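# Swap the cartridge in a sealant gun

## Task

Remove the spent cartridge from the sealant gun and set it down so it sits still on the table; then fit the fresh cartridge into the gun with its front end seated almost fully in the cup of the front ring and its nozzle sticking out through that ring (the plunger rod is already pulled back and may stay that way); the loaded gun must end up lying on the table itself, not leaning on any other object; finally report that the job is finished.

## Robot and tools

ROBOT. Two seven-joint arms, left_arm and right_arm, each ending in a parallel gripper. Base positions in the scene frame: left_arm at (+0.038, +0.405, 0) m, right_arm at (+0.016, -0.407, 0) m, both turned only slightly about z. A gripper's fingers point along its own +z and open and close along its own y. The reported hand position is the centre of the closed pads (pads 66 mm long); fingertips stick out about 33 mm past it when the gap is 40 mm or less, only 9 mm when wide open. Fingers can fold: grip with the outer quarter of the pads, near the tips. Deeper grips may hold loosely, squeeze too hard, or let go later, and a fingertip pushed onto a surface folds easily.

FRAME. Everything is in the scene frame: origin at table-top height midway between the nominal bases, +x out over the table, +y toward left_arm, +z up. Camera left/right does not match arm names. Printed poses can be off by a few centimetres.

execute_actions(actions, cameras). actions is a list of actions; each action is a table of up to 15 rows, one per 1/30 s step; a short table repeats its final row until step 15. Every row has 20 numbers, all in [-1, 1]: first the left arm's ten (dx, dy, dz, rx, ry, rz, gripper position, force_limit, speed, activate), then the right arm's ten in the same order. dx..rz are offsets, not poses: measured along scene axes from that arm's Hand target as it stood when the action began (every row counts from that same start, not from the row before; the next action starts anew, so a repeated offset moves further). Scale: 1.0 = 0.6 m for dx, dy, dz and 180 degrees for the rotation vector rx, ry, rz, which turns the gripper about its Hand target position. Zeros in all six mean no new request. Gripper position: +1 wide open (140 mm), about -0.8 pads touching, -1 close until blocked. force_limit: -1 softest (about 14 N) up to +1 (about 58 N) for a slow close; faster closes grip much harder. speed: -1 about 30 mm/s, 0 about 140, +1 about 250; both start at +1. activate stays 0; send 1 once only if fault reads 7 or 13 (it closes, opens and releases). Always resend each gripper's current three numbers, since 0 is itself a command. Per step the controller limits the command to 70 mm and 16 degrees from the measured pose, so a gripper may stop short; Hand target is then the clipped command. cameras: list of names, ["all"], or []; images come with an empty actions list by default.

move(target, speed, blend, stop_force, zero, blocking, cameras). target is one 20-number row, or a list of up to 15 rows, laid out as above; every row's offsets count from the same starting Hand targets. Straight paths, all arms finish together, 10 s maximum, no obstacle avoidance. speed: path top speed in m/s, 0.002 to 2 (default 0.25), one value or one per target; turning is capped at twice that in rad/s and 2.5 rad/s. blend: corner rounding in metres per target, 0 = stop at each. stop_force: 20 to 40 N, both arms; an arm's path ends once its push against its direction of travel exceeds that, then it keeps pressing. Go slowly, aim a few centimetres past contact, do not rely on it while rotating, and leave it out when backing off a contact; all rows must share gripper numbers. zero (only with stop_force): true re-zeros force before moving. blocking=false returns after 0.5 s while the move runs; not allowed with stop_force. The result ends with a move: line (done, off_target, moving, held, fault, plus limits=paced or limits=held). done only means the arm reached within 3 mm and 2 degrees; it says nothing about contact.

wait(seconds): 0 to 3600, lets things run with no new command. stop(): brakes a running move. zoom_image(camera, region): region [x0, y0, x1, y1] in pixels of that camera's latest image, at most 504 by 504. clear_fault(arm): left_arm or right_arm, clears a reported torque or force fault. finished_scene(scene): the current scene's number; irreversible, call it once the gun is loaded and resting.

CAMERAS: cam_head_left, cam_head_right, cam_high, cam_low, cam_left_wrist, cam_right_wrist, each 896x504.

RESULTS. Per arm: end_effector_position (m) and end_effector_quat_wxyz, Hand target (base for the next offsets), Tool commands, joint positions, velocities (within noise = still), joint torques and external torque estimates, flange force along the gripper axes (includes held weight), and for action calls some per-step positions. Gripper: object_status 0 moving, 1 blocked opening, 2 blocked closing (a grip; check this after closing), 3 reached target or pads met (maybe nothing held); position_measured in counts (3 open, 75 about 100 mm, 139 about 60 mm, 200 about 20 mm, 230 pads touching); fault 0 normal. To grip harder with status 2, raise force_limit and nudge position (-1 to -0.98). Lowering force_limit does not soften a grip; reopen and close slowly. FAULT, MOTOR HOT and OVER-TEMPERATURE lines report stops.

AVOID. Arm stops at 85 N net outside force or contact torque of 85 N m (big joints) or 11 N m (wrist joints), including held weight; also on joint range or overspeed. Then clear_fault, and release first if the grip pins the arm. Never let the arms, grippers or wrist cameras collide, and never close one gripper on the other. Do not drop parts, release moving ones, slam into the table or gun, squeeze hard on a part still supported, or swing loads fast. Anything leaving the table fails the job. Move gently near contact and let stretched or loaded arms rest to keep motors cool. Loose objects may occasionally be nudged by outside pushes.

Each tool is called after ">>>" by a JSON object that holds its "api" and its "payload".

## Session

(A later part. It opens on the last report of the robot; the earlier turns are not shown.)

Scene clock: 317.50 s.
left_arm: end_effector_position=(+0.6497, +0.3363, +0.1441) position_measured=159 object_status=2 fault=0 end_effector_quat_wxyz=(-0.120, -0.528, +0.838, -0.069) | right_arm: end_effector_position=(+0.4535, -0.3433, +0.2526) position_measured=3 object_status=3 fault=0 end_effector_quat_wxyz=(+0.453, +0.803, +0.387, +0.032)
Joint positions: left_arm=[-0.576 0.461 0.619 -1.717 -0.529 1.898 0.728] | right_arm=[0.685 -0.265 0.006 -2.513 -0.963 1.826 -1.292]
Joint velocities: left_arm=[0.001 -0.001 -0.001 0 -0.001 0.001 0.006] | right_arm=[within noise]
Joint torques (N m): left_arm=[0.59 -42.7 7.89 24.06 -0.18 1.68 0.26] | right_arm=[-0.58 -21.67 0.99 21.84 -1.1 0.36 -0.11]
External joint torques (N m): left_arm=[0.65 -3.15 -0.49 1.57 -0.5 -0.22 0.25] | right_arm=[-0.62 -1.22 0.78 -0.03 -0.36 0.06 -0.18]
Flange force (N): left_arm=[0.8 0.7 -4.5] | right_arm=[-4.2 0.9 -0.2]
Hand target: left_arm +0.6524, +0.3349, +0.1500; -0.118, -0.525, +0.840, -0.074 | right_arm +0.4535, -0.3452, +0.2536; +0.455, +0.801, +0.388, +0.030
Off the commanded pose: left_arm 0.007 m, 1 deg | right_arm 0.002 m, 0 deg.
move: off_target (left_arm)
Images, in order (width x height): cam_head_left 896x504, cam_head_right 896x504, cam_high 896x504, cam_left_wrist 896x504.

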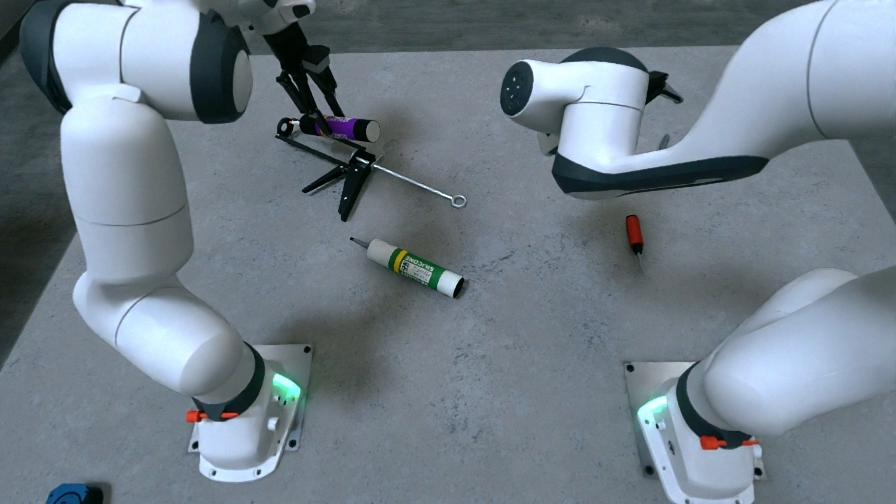

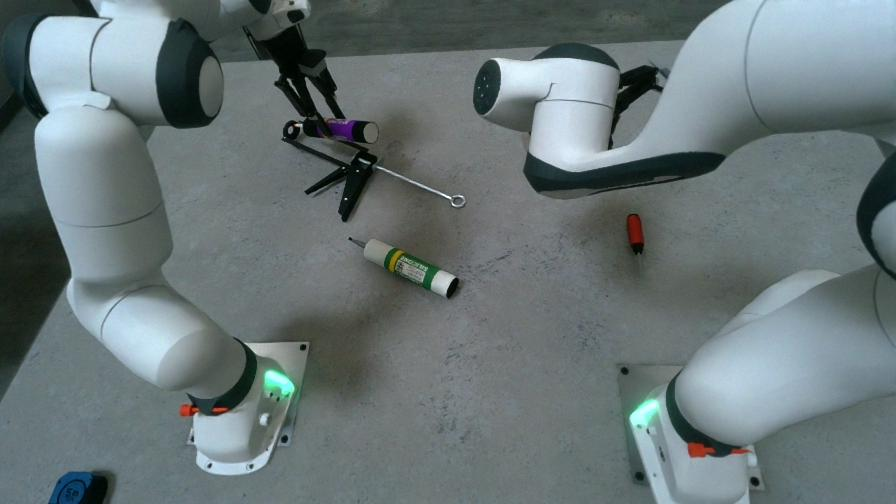

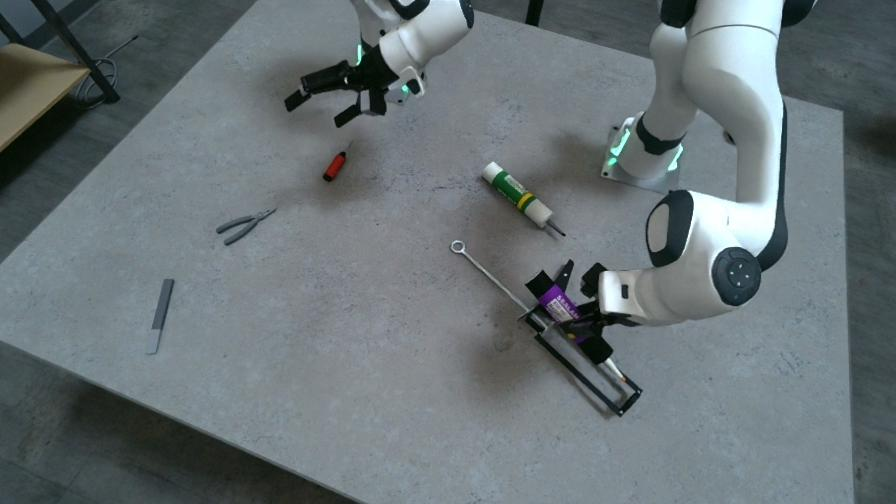

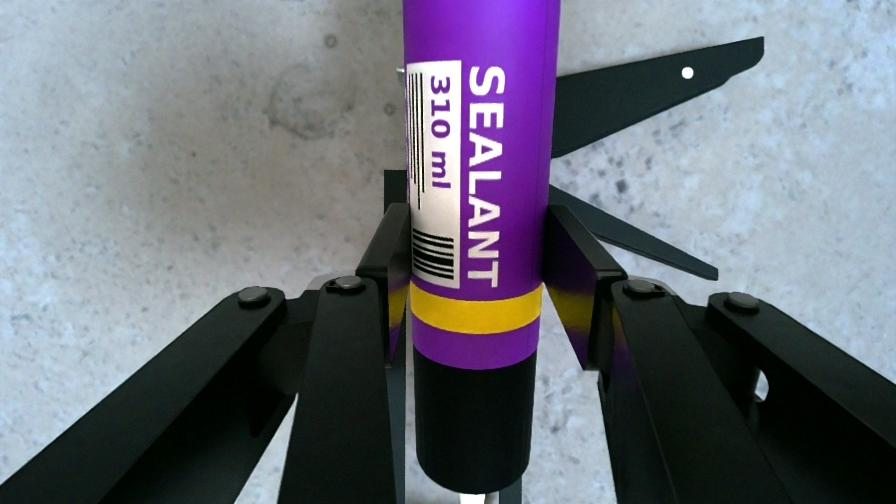

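>>> {"api": "move", "payload": {"target": [[0.0018,-0.0015,-0.075,0,0,0,-1,-0.3,-1,0,0,0,0,0,0,0,1,1,1,0]], "speed": 0.06, "cameras": ["cam_left_wrist","cam_high","cam_head_left"]}}

>>> {"api": "zoom_image", "payload": {"camera": "cam_high", "region": [520, 290, 670, 430]}}

>>> {"api": "zoom_image", "payload": {"camera": "cam_head_left", "region": [250, 90, 400, 200]}}

>>> {"api": "zoom_image", "payload": {"camera": "cam_left_wrist", "region": [300, 180, 660, 504]}}

Scene clock: 327.37 s.
left_arm: end_effector_position=(+0.6494, +0.3349, +0.1007) position_measured=159 object_status=2 fault=0 end_effector_quat_wxyz=(-0.121, -0.527, +0.839, -0.069) | right_arm: end_effector_position=(+0.4535, -0.3433, +0.2526) position_measured=3 object_status=3 fault=0 end_effector_quat_wxyz=(+0.453, +0.803, +0.387, +0.032)
Joint positions: left_arm=[-0.554 0.516 0.585 -1.747 -0.566 1.969 0.765] | right_arm=[0.685 -0.265 0.006 -2.513 -0.963 1.826 -1.292]
Joint velocities: left_arm=[-0.001 -0.001 -0.001 -0.002 0 0.004 0.005] | right_arm=[within noise]
Joint torques (N m): left_arm=[0.58 -44.04 8.41 22.84 -0.59 1.98 0.28] | right_arm=[-0.58 -21.66 1.06 21.88 -1.09 0.37 -0.12]
External joint torques (N m): left_arm=[0.64 -3.13 -0.5 1.05 -0.93 0.1 0.27] | right_arm=[-0.6 -1.32 0.85 0.05 -0.35 0.07 -0.18]
Flange force (N): left_arm=[1.6 2.7 -2.7] | right_arm=[-4.4 0.9 -0.4]
Hand target: left_arm +0.6535, +0.3340, +0.1050; -0.118, -0.525, +0.840, -0.074 | right_arm +0.4535, -0.3452, +0.2536; +0.455, +0.801, +0.388, +0.030
Off the commanded pose: left_arm 0.006 m, 1 deg | right_arm 0.002 m, 0 deg.
move: off_target (left_arm)
Images, in order (width x height): cam_head_left 896x504, cam_high 896x504, cam_left_wrist 896x504.

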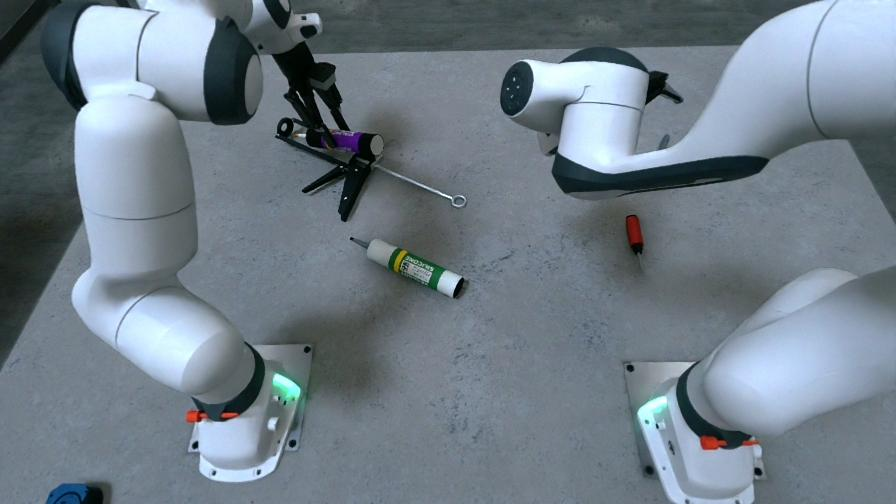

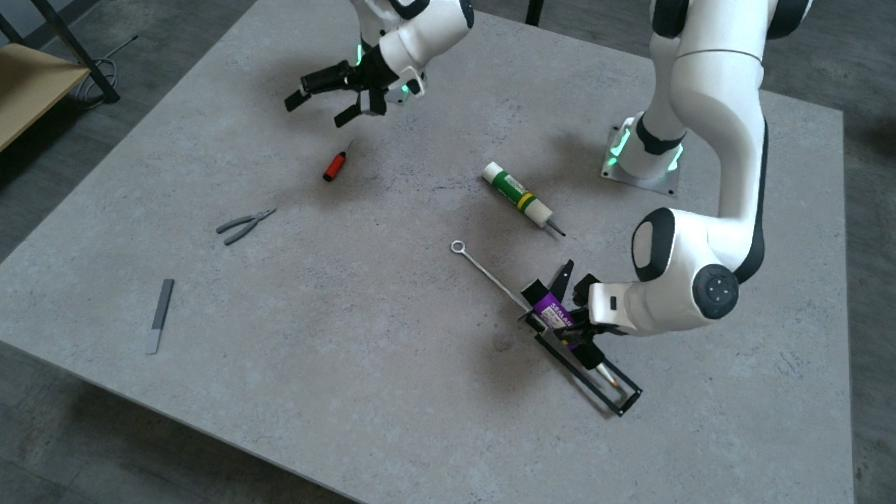

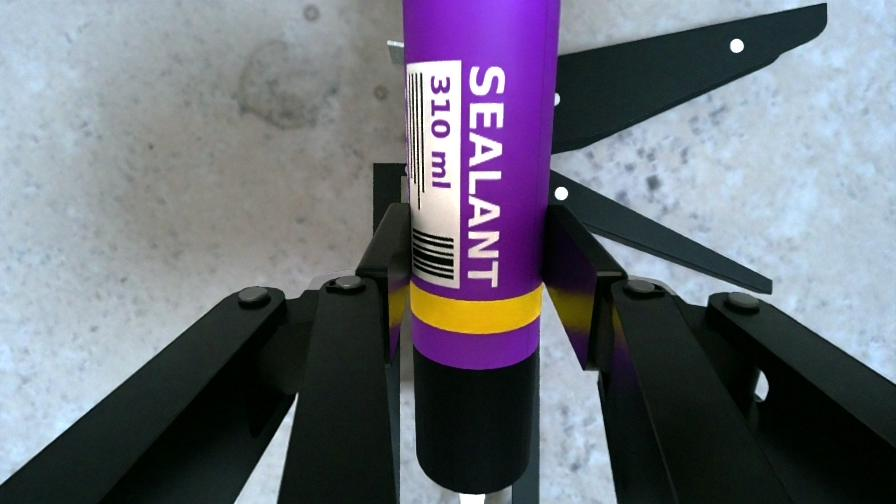

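Scaled by 3.360 from the camera's image (finer frame: 1280x720).

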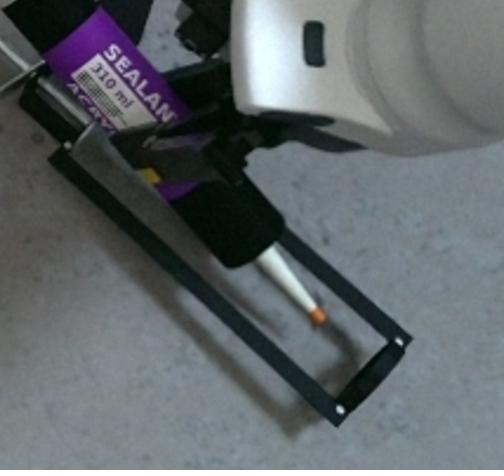

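Scaled by 3.360 from the camera's image (finer frame: 1280x720).

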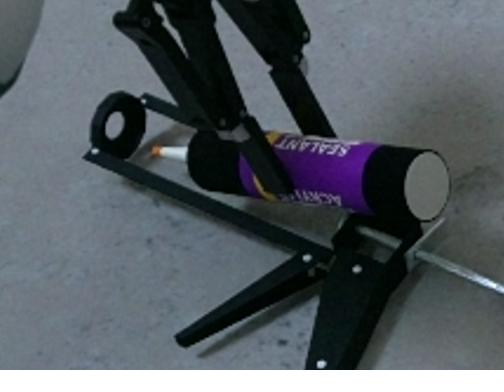

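Scaled by 1.400 from the camera's image (finer frame: 1280x720).

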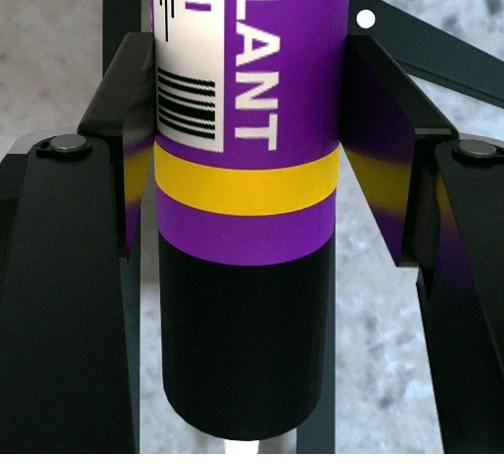

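>>> {"api": "move", "payload": {"target": [[0.0023,0.0008,-0.0027,0,0,-0.005,-1,-0.3,-1,0,0,0,0,0,0,0,1,1,1,0]], "speed": 0.06, "cameras": ["cam_left_wrist","cam_high","cam_head_left"]}}

>>> {"api": "zoom_image", "payload": {"camera": "cam_high", "region": [520, 290, 670, 430]}}

>>> {"api": "zoom_image", "payload": {"camera": "cam_left_wrist", "region": [300, 180, 660, 504]}}

Scene clock: 338.37 s.
left_arm: end_effector_position=(+0.6518, +0.3351, +0.0992) position_measured=159 object_status=2 fault=0 end_effector_quat_wxyz=(-0.121, -0.521, +0.842, -0.070) | right_arm: end_effector_position=(+0.4535, -0.3433, +0.2526) position_measured=3 object_status=3 fault=0 end_effector_quat_wxyz=(+0.453, +0.803, +0.387, +0.032)
Joint positions: left_arm=[-0.544 0.523 0.575 -1.738 -0.566 1.97 0.777] | right_arm=[0.685 -0.265 0.006 -2.513 -0.963 1.826 -1.292]
Joint velocities: left_arm=[0 0 -0.002 0.001 0 -0.001 0.006] | right_arm=[within noise]
Joint torques (N m): left_arm=[0.74 -43.94 8.69 23.38 -0.13 1.82 0.22] | right_arm=[-0.62 -21.69 1.07 21.9 -1.09 0.36 -0.1]
External joint torques (N m): left_arm=[0.93 -2.48 -0.13 1.48 -0.47 -0.05 0.21] | right_arm=[-0.61 -1.2 0.9 -0.02 -0.34 0.06 -0.16]
Flange force (N): left_arm=[-0.7 -0.6 -3.7] | right_arm=[-4.1 0.7 -0.3]
Hand target: left_arm +0.6549, +0.3344, +0.1034; -0.118, -0.518, +0.844, -0.074 | right_arm +0.4535, -0.3452, +0.2536; +0.455, +0.801, +0.388, +0.030
Off the commanded pose: left_arm 0.005 m, 1 deg | right_arm 0.002 m, 0 deg.
move: off_target (left_arm)
Images, in order (width x height): cam_head_left 896x504, cam_high 896x504, cam_left_wrist 896x504.

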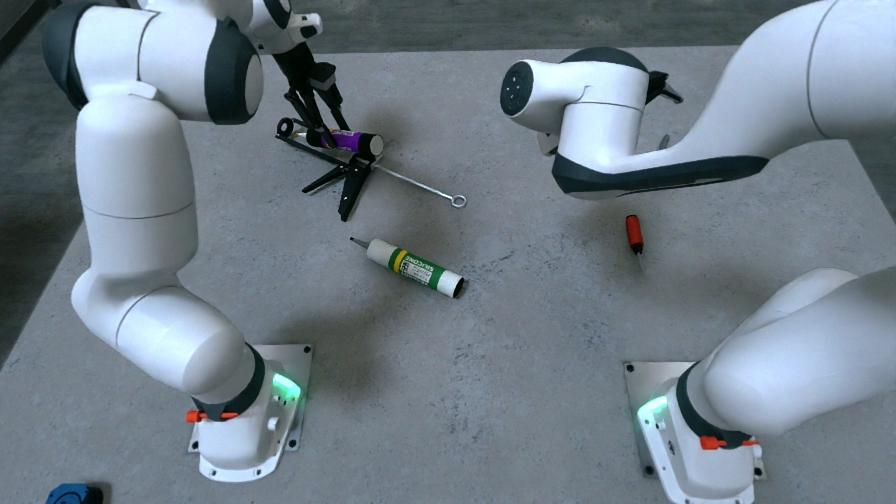

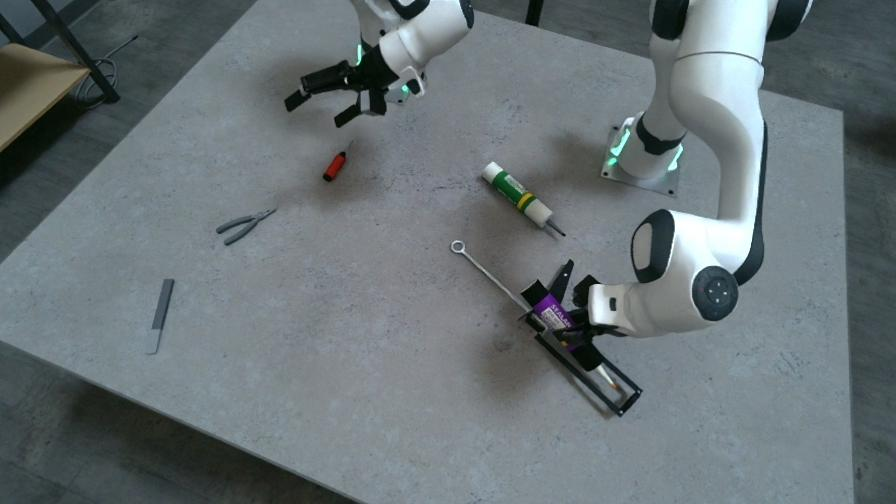

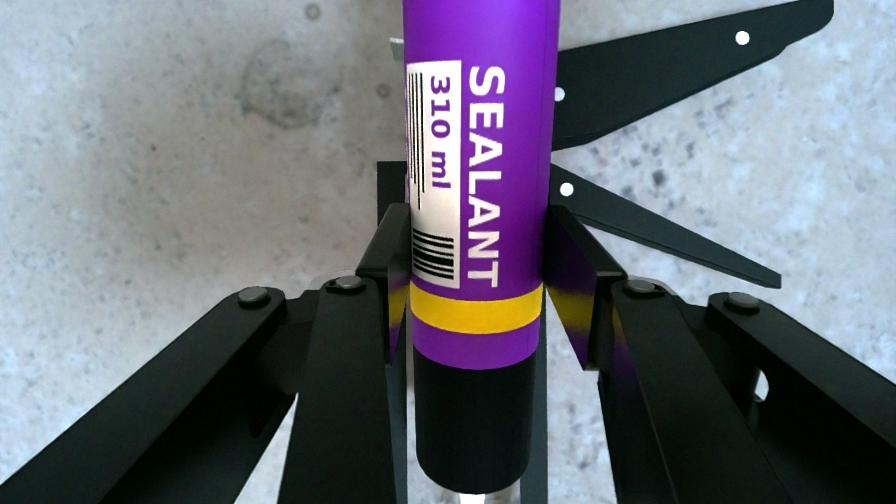

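Scaled by 3.360 from the camera's image (finer frame: 1280x720).

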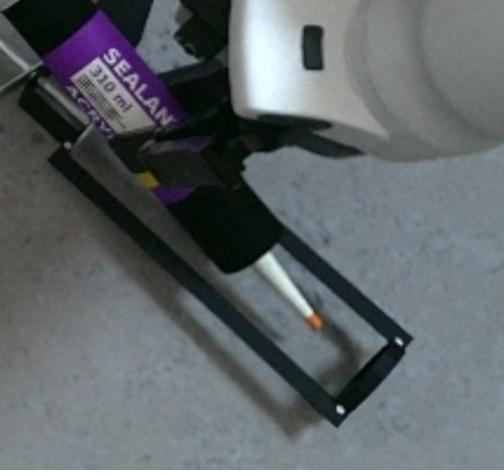

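Scaled by 1.400 from the camera's image (finer frame: 1280x720).

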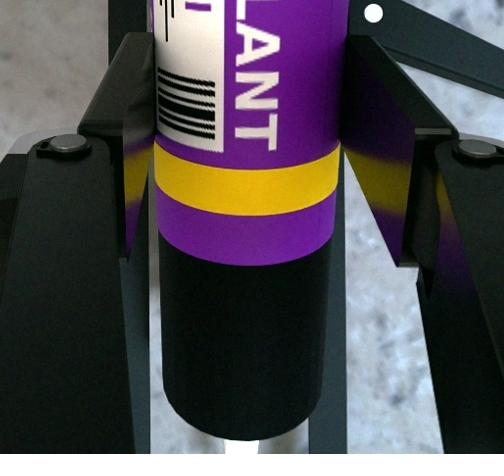

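>>> {"api": "move", "payload": {"target": [[0.0405,0.0832,-0.0245,0,0,0,-1,-0.3,-1,0,0,0,0,0,0,0,1,1,1,0]], "speed": 0.05, "cameras": ["cam_left_wrist","cam_high","cam_head_left"]}}

>>> {"api": "zoom_image", "payload": {"camera": "cam_high", "region": [520, 290, 670, 430]}}

>>> {"api": "zoom_image", "payload": {"camera": "cam_head_left", "region": [250, 90, 400, 200]}}

>>> {"api": "zoom_image", "payload": {"camera": "cam_left_wrist", "region": [300, 180, 660, 504]}}

Scene clock: 347.03 s.
left_arm: end_effector_position=(+0.6762, +0.3843, +0.0841) position_measured=159 object_status=2 fault=0 end_effector_quat_wxyz=(-0.121, -0.521, +0.842, -0.070) | right_arm: end_effector_position=(+0.4535, -0.3433, +0.2526) position_measured=3 object_status=3 fault=0 end_effector_quat_wxyz=(+0.453, +0.803, +0.387, +0.032)
Joint positions: left_arm=[-0.413 0.619 0.537 -1.618 -0.573 1.93 0.84] | right_arm=[0.685 -0.265 0.006 -2.513 -0.963 1.826 -1.292]
Joint velocities: left_arm=[0.002 0 0 -0.002 0.001 0 0.006] | right_arm=[within noise]
Joint torques (N m): left_arm=[0.86 -47.6 9.49 23.44 -0.03 1.75 0.28] | right_arm=[-0.65 -21.74 1.01 21.94 -1.08 0.36 -0.05]
External joint torques (N m): left_arm=[0.94 -2.65 -0.12 1.58 -0.38 -0.1 0.27] | right_arm=[-0.67 -1.3 0.81 0.04 -0.33 0.06 -0.11]
Flange force (N): left_arm=[-0.9 -0.8 -4.1] | right_arm=[-4.3 0.8 -0.3]
Hand target: left_arm +0.6792, +0.3844, +0.0887; -0.118, -0.518, +0.844, -0.074 | right_arm +0.4535, -0.3452, +0.2536; +0.455, +0.801, +0.388, +0.030
Off the commanded pose: left_arm 0.005 m, 1 deg | right_arm 0.002 m, 0 deg.
move: off_target (left_arm)
Images, in order (width x height): cam_head_left 896x504, cam_high 896x504, cam_left_wrist 896x504.

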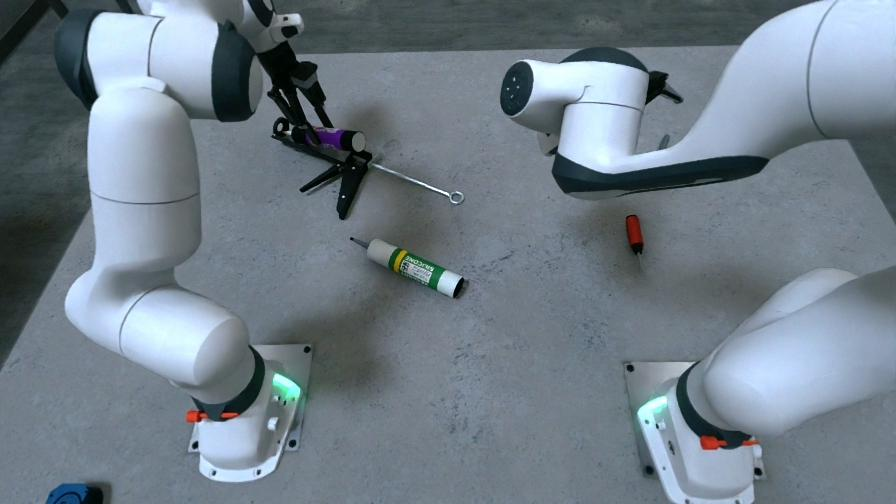

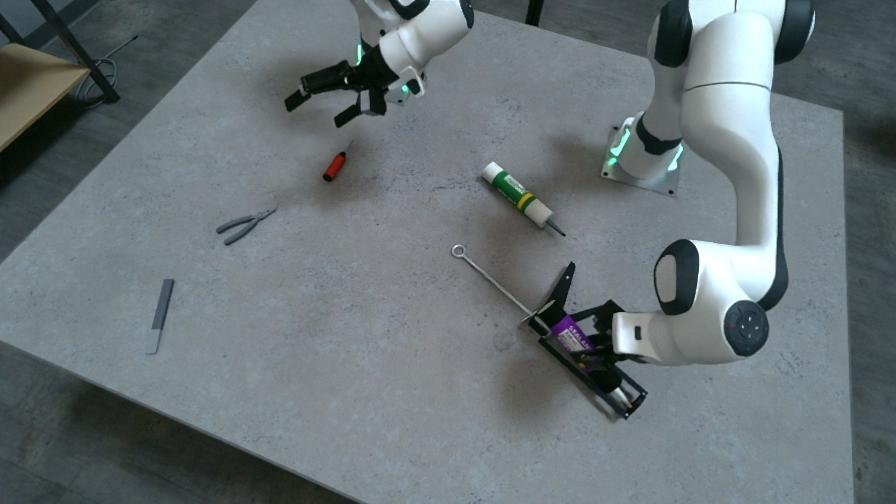

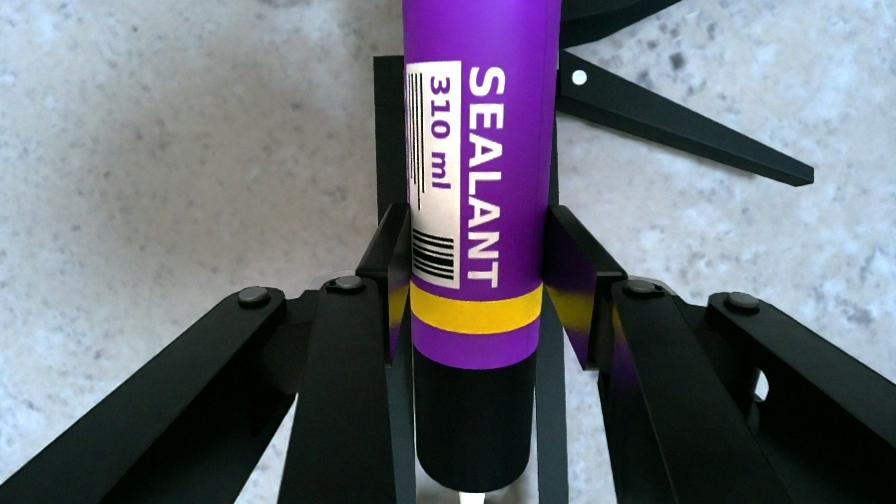

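Scaled by 3.360 from the camera's image (finer frame: 1280x720).

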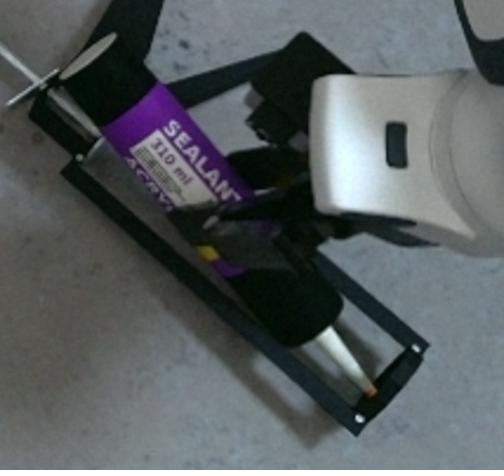

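Scaled by 3.360 from the camera's image (finer frame: 1280x720).

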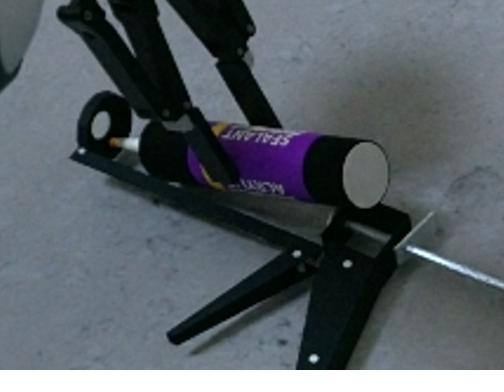

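Scaled by 1.400 from the camera's image (finer frame: 1280x720).

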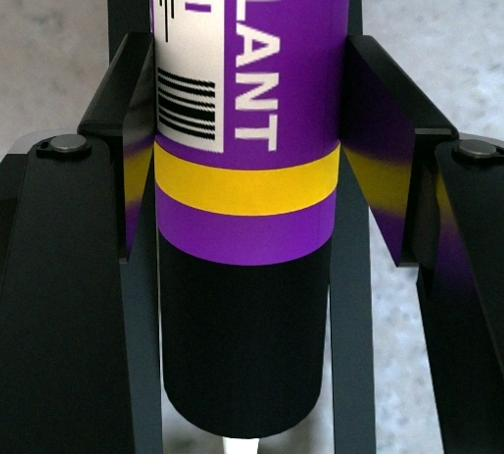

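>>> {"api": "zoom_image", "payload": {"camera": "cam_head_left", "region": [265, 110, 325, 150]}}

>>> {"api": "zoom_image", "payload": {"camera": "cam_high", "region": [600, 370, 660, 425]}}

>>> {"api": "execute_actions", "payload": {"actions": []}}

>>> {"api": "zoom_image", "payload": {"camera": "cam_head_right", "region": [265, 110, 325, 150]}}

>>> {"api": "zoom_image", "payload": {"camera": "cam_low", "region": [430, 200, 510, 250]}}

Scaled by 8.400 from the camera's image (finer frame: 1280x720).

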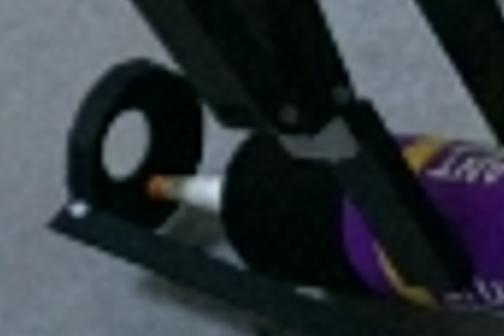

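Scaled by 8.400 from the camera's image (finer frame: 1280x720).

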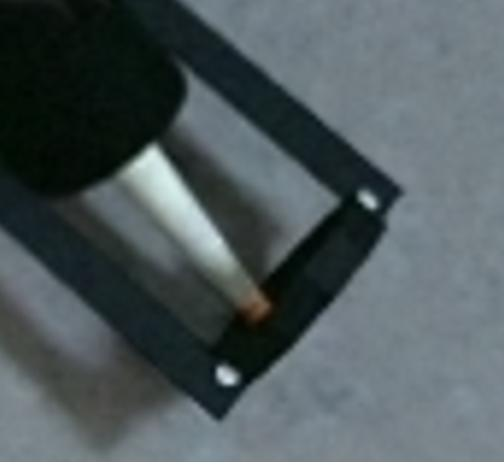

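Scene clock: 354.70 s.
left_arm: end_effector_position=(+0.6762, +0.3842, +0.0841) position_measured=159 object_status=2 fault=0 end_effector_quat_wxyz=(-0.121, -0.520, +0.842, -0.070) | right_arm: end_effector_position=(+0.4535, -0.3433, +0.2526) position_measured=3 object_status=3 fault=0 end_effector_quat_wxyz=(+0.453, +0.803, +0.387, +0.032)
Joint positions: left_arm=[-0.413 0.619 0.537 -1.618 -0.573 1.93 0.842] | right_arm=[0.685 -0.265 0.006 -2.513 -0.963 1.826 -1.292]
Joint velocities: within noise
Joint torques (N m): left_arm=[0.88 -47.63 9.5 23.44 -0.01 1.74 0.25] | right_arm=[-0.56 -21.69 1.03 21.89 -1.12 0.38 -0.07]
External joint torques (N m): left_arm=[0.9 -2.73 -0.14 1.62 -0.37 -0.11 0.24] | right_arm=[-0.52 -1.15 0.89 -0.07 -0.37 0.09 -0.14]
Flange force (N): left_arm=[-0.8 -0.8 -4.3] | right_arm=[-4.0 0.5 -0.2]
Hand target: left_arm +0.6792, +0.3844, +0.0887; -0.118, -0.518, +0.844, -0.074 | right_arm +0.4535, -0.3452, +0.2536; +0.455, +0.801, +0.388, +0.030
Tool commands: left_gripper/position=-1.0 left_gripper/force_limit=-0.3 left_gripper/speed=-1.0 left_gripper/activate=+0.0 right_gripper/position=+1.0 right_gripper/force_limit=+1.0 right_gripper/speed=+1.0 right_gripper/activate=+0.0
Off the commanded pose: left_arm 0.005 m, 1 deg | right_arm 0.002 m, 0 deg.

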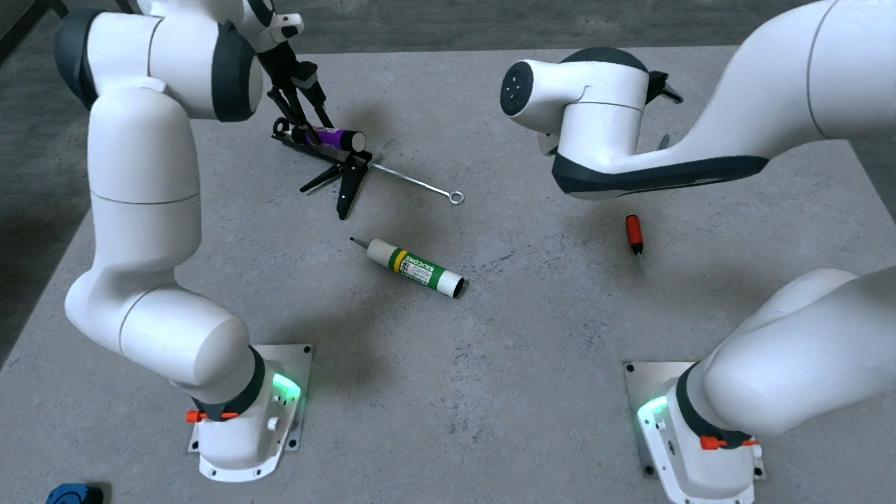

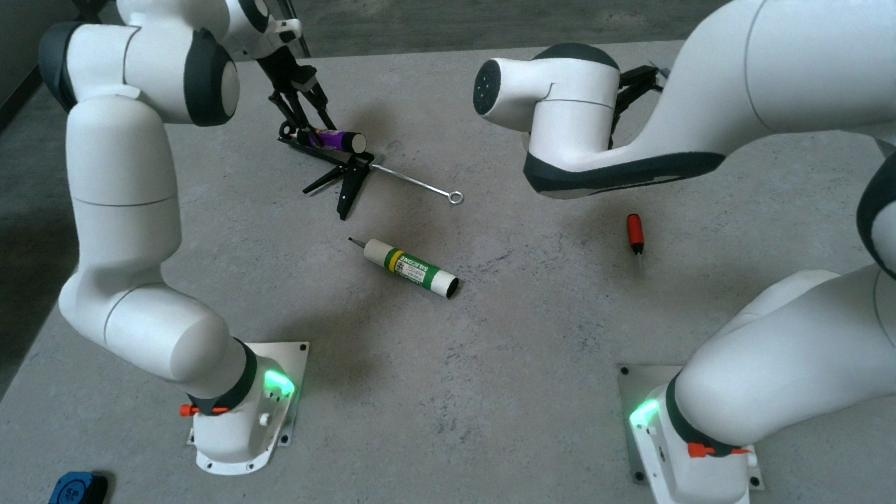

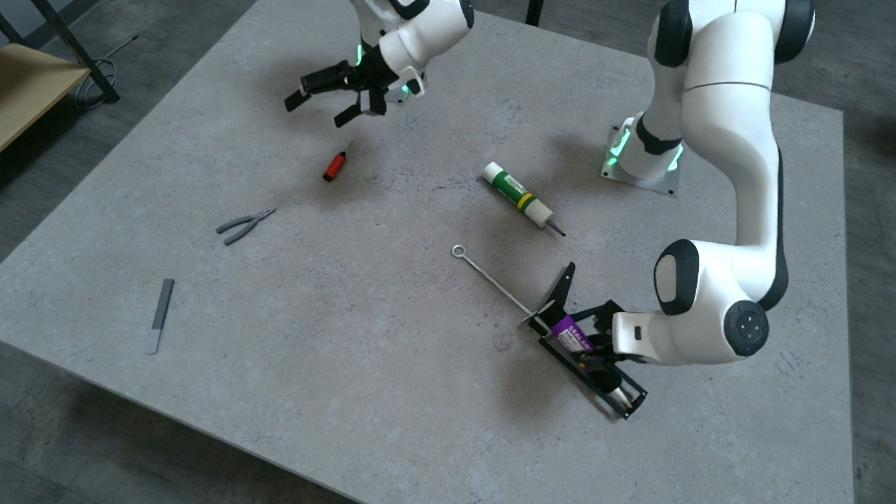

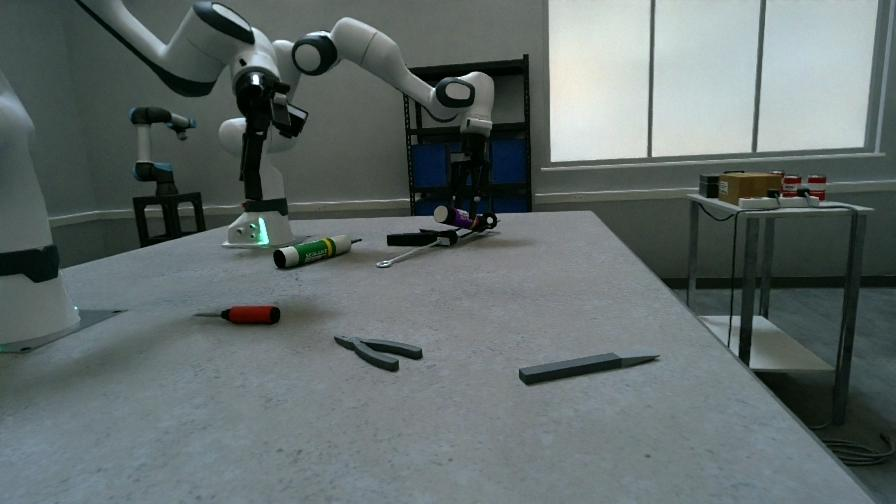

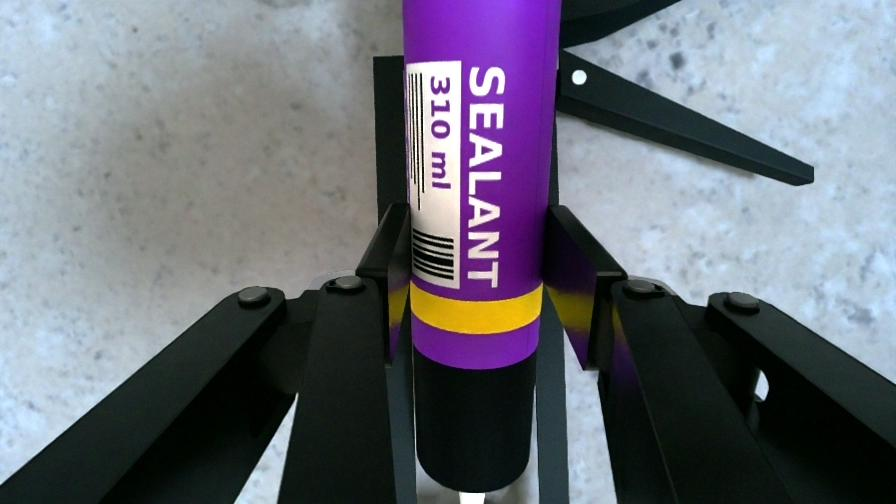

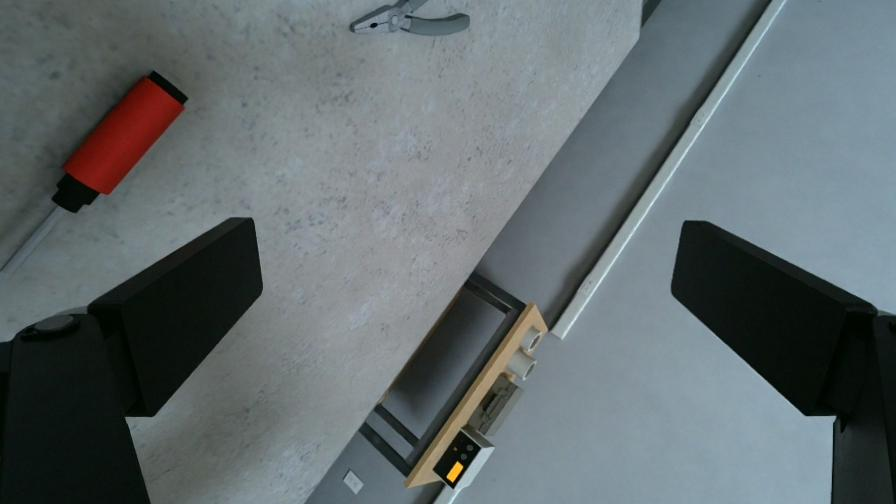

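Scaled by 8.400 from the camera's image (finer frame: 1280x720).

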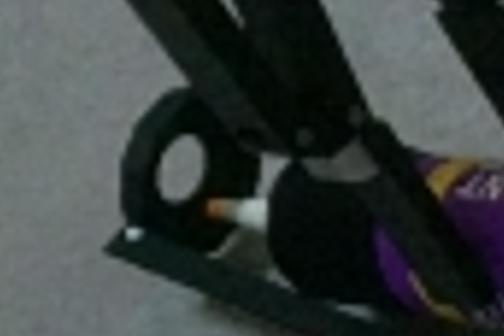

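Scaled by 6.300 from the camera's image (finer frame: 1280x720).

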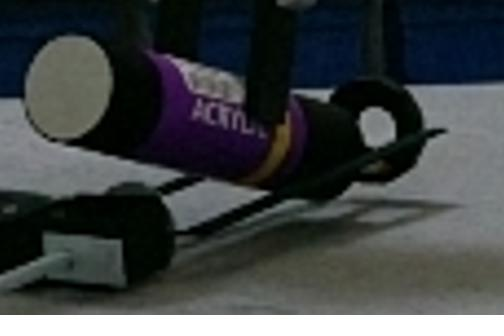

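>>> {"api": "move", "payload": {"target": [[-0.007,-0.0144,0.0046,0,0,0,-1,-0.3,-1,0,0,0,0,0,0,0,1,1,1,0],[-0.007,-0.0144,0.0187,0,0,0,-1,-0.3,-1,0,0,0,0,0,0,0,1,1,1,0]], "speed": 0.04, "cameras": ["cam_left_wrist","cam_high","cam_head_left","cam_low"]}}

>>> {"api": "zoom_image", "payload": {"camera": "cam_head_left", "region": [265, 110, 325, 150]}}

>>> {"api": "zoom_image", "payload": {"camera": "cam_high", "region": [600, 370, 660, 425]}}

>>> {"api": "zoom_image", "payload": {"camera": "cam_low", "region": [430, 200, 510, 250]}}

Scene clock: 383.47 s.
left_arm: end_effector_position=(+0.6753, +0.3760, +0.0989) position_measured=231 object_status=0 fault=0 end_effector_quat_wxyz=(-0.118, -0.517, +0.845, -0.075) | right_arm: end_effector_position=(+0.4535, -0.3433, +0.2526) position_measured=3 object_status=3 fault=0 end_effector_quat_wxyz=(+0.453, +0.803, +0.387, +0.032)
Joint positions: left_arm=[-0.437 0.588 0.55 -1.631 -0.569 1.924 0.836] | right_arm=[0.685 -0.265 0.006 -2.513 -0.963 1.826 -1.292]
Joint torques (N m): left_arm=[-0.25 -43.65 9.06 21.33 0.34 1.58 -0.14] | right_arm=[-0.57 -21.7 1.01 21.94 -1.12 0.38 -0.1]
External joint torques (N m): left_arm=[-0.11 0.2 -0.23 -0.58 0 -0.27 -0.15] | right_arm=[-0.58 -1.28 0.83 0.09 -0.38 0.08 -0.17]
Flange force (N): left_arm=[1.1 1.3 0.5] | right_arm=[-4.1 1.0 -0.3]
Hand target: left_arm +0.6750, +0.3757, +0.0999; -0.118, -0.518, +0.844, -0.074 | right_arm +0.4535, -0.3452, +0.2536; +0.455, +0.801, +0.388, +0.030
Off the commanded pose: left_arm 0.001 m, 0 deg | right_arm 0.002 m, 0 deg.
move: done
Images, in order (width x height): cam_head_left 896x504, cam_high 896x504, cam_low 896x504, cam_left_wrist 896x504.

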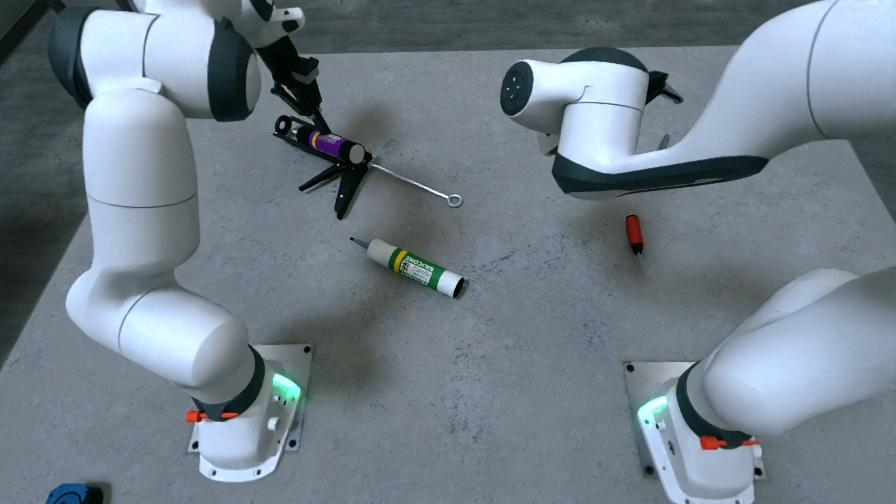

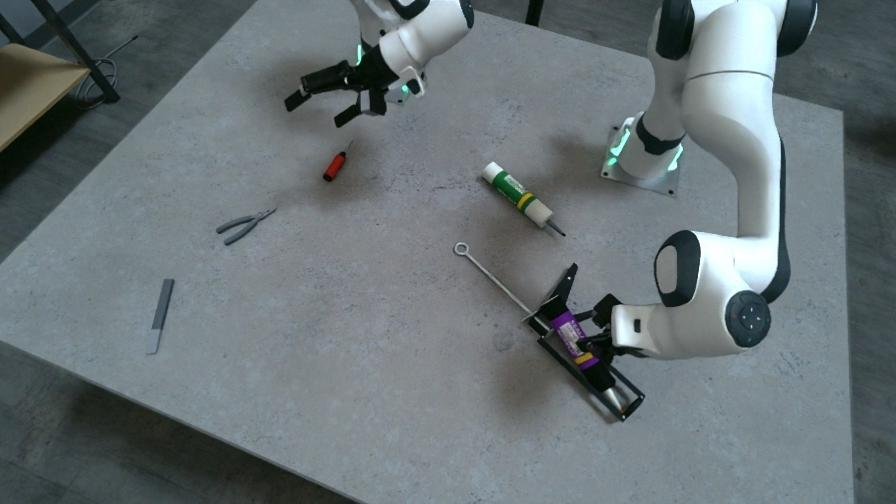

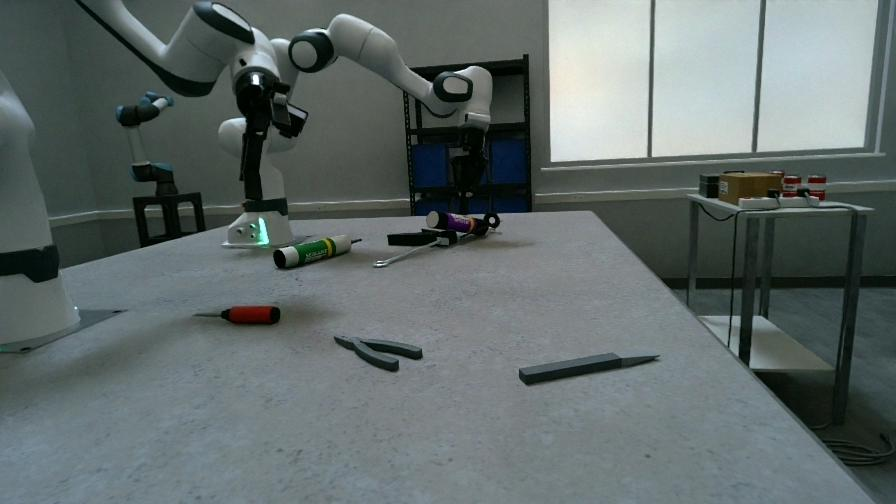

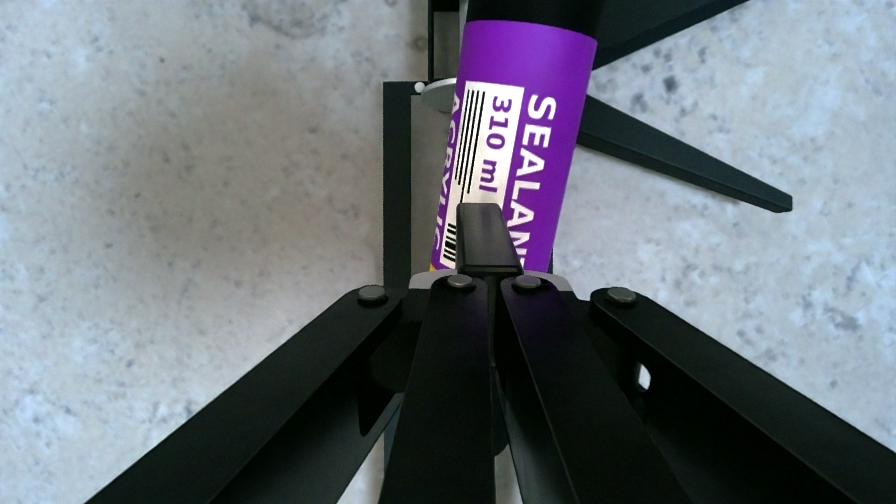

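Scaled by 8.400 from the camera's image (finer frame: 1280x720).

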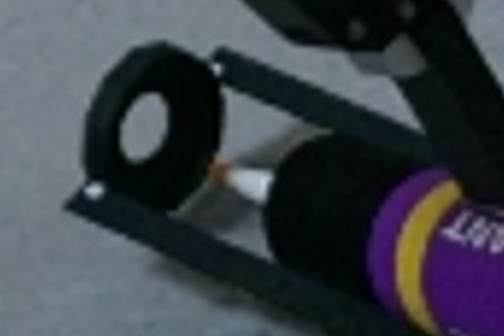

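Scaled by 8.400 from the camera's image (finer frame: 1280x720).

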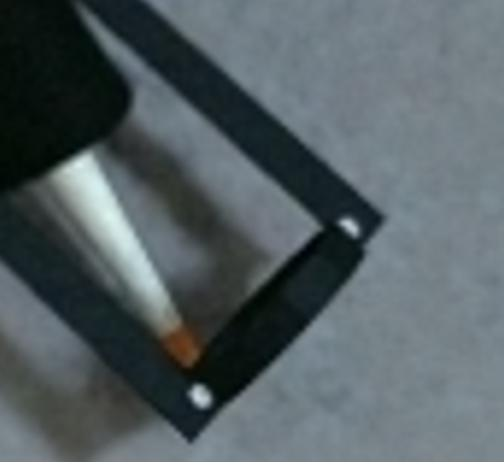

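Scaled by 6.300 from the camera's image (finer frame: 1280x720).

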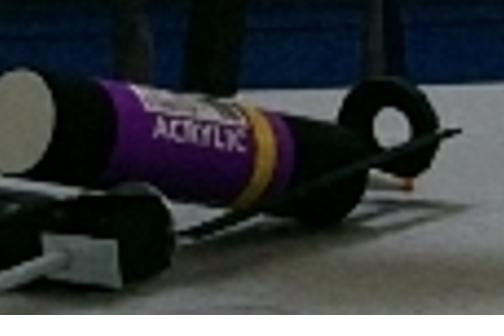

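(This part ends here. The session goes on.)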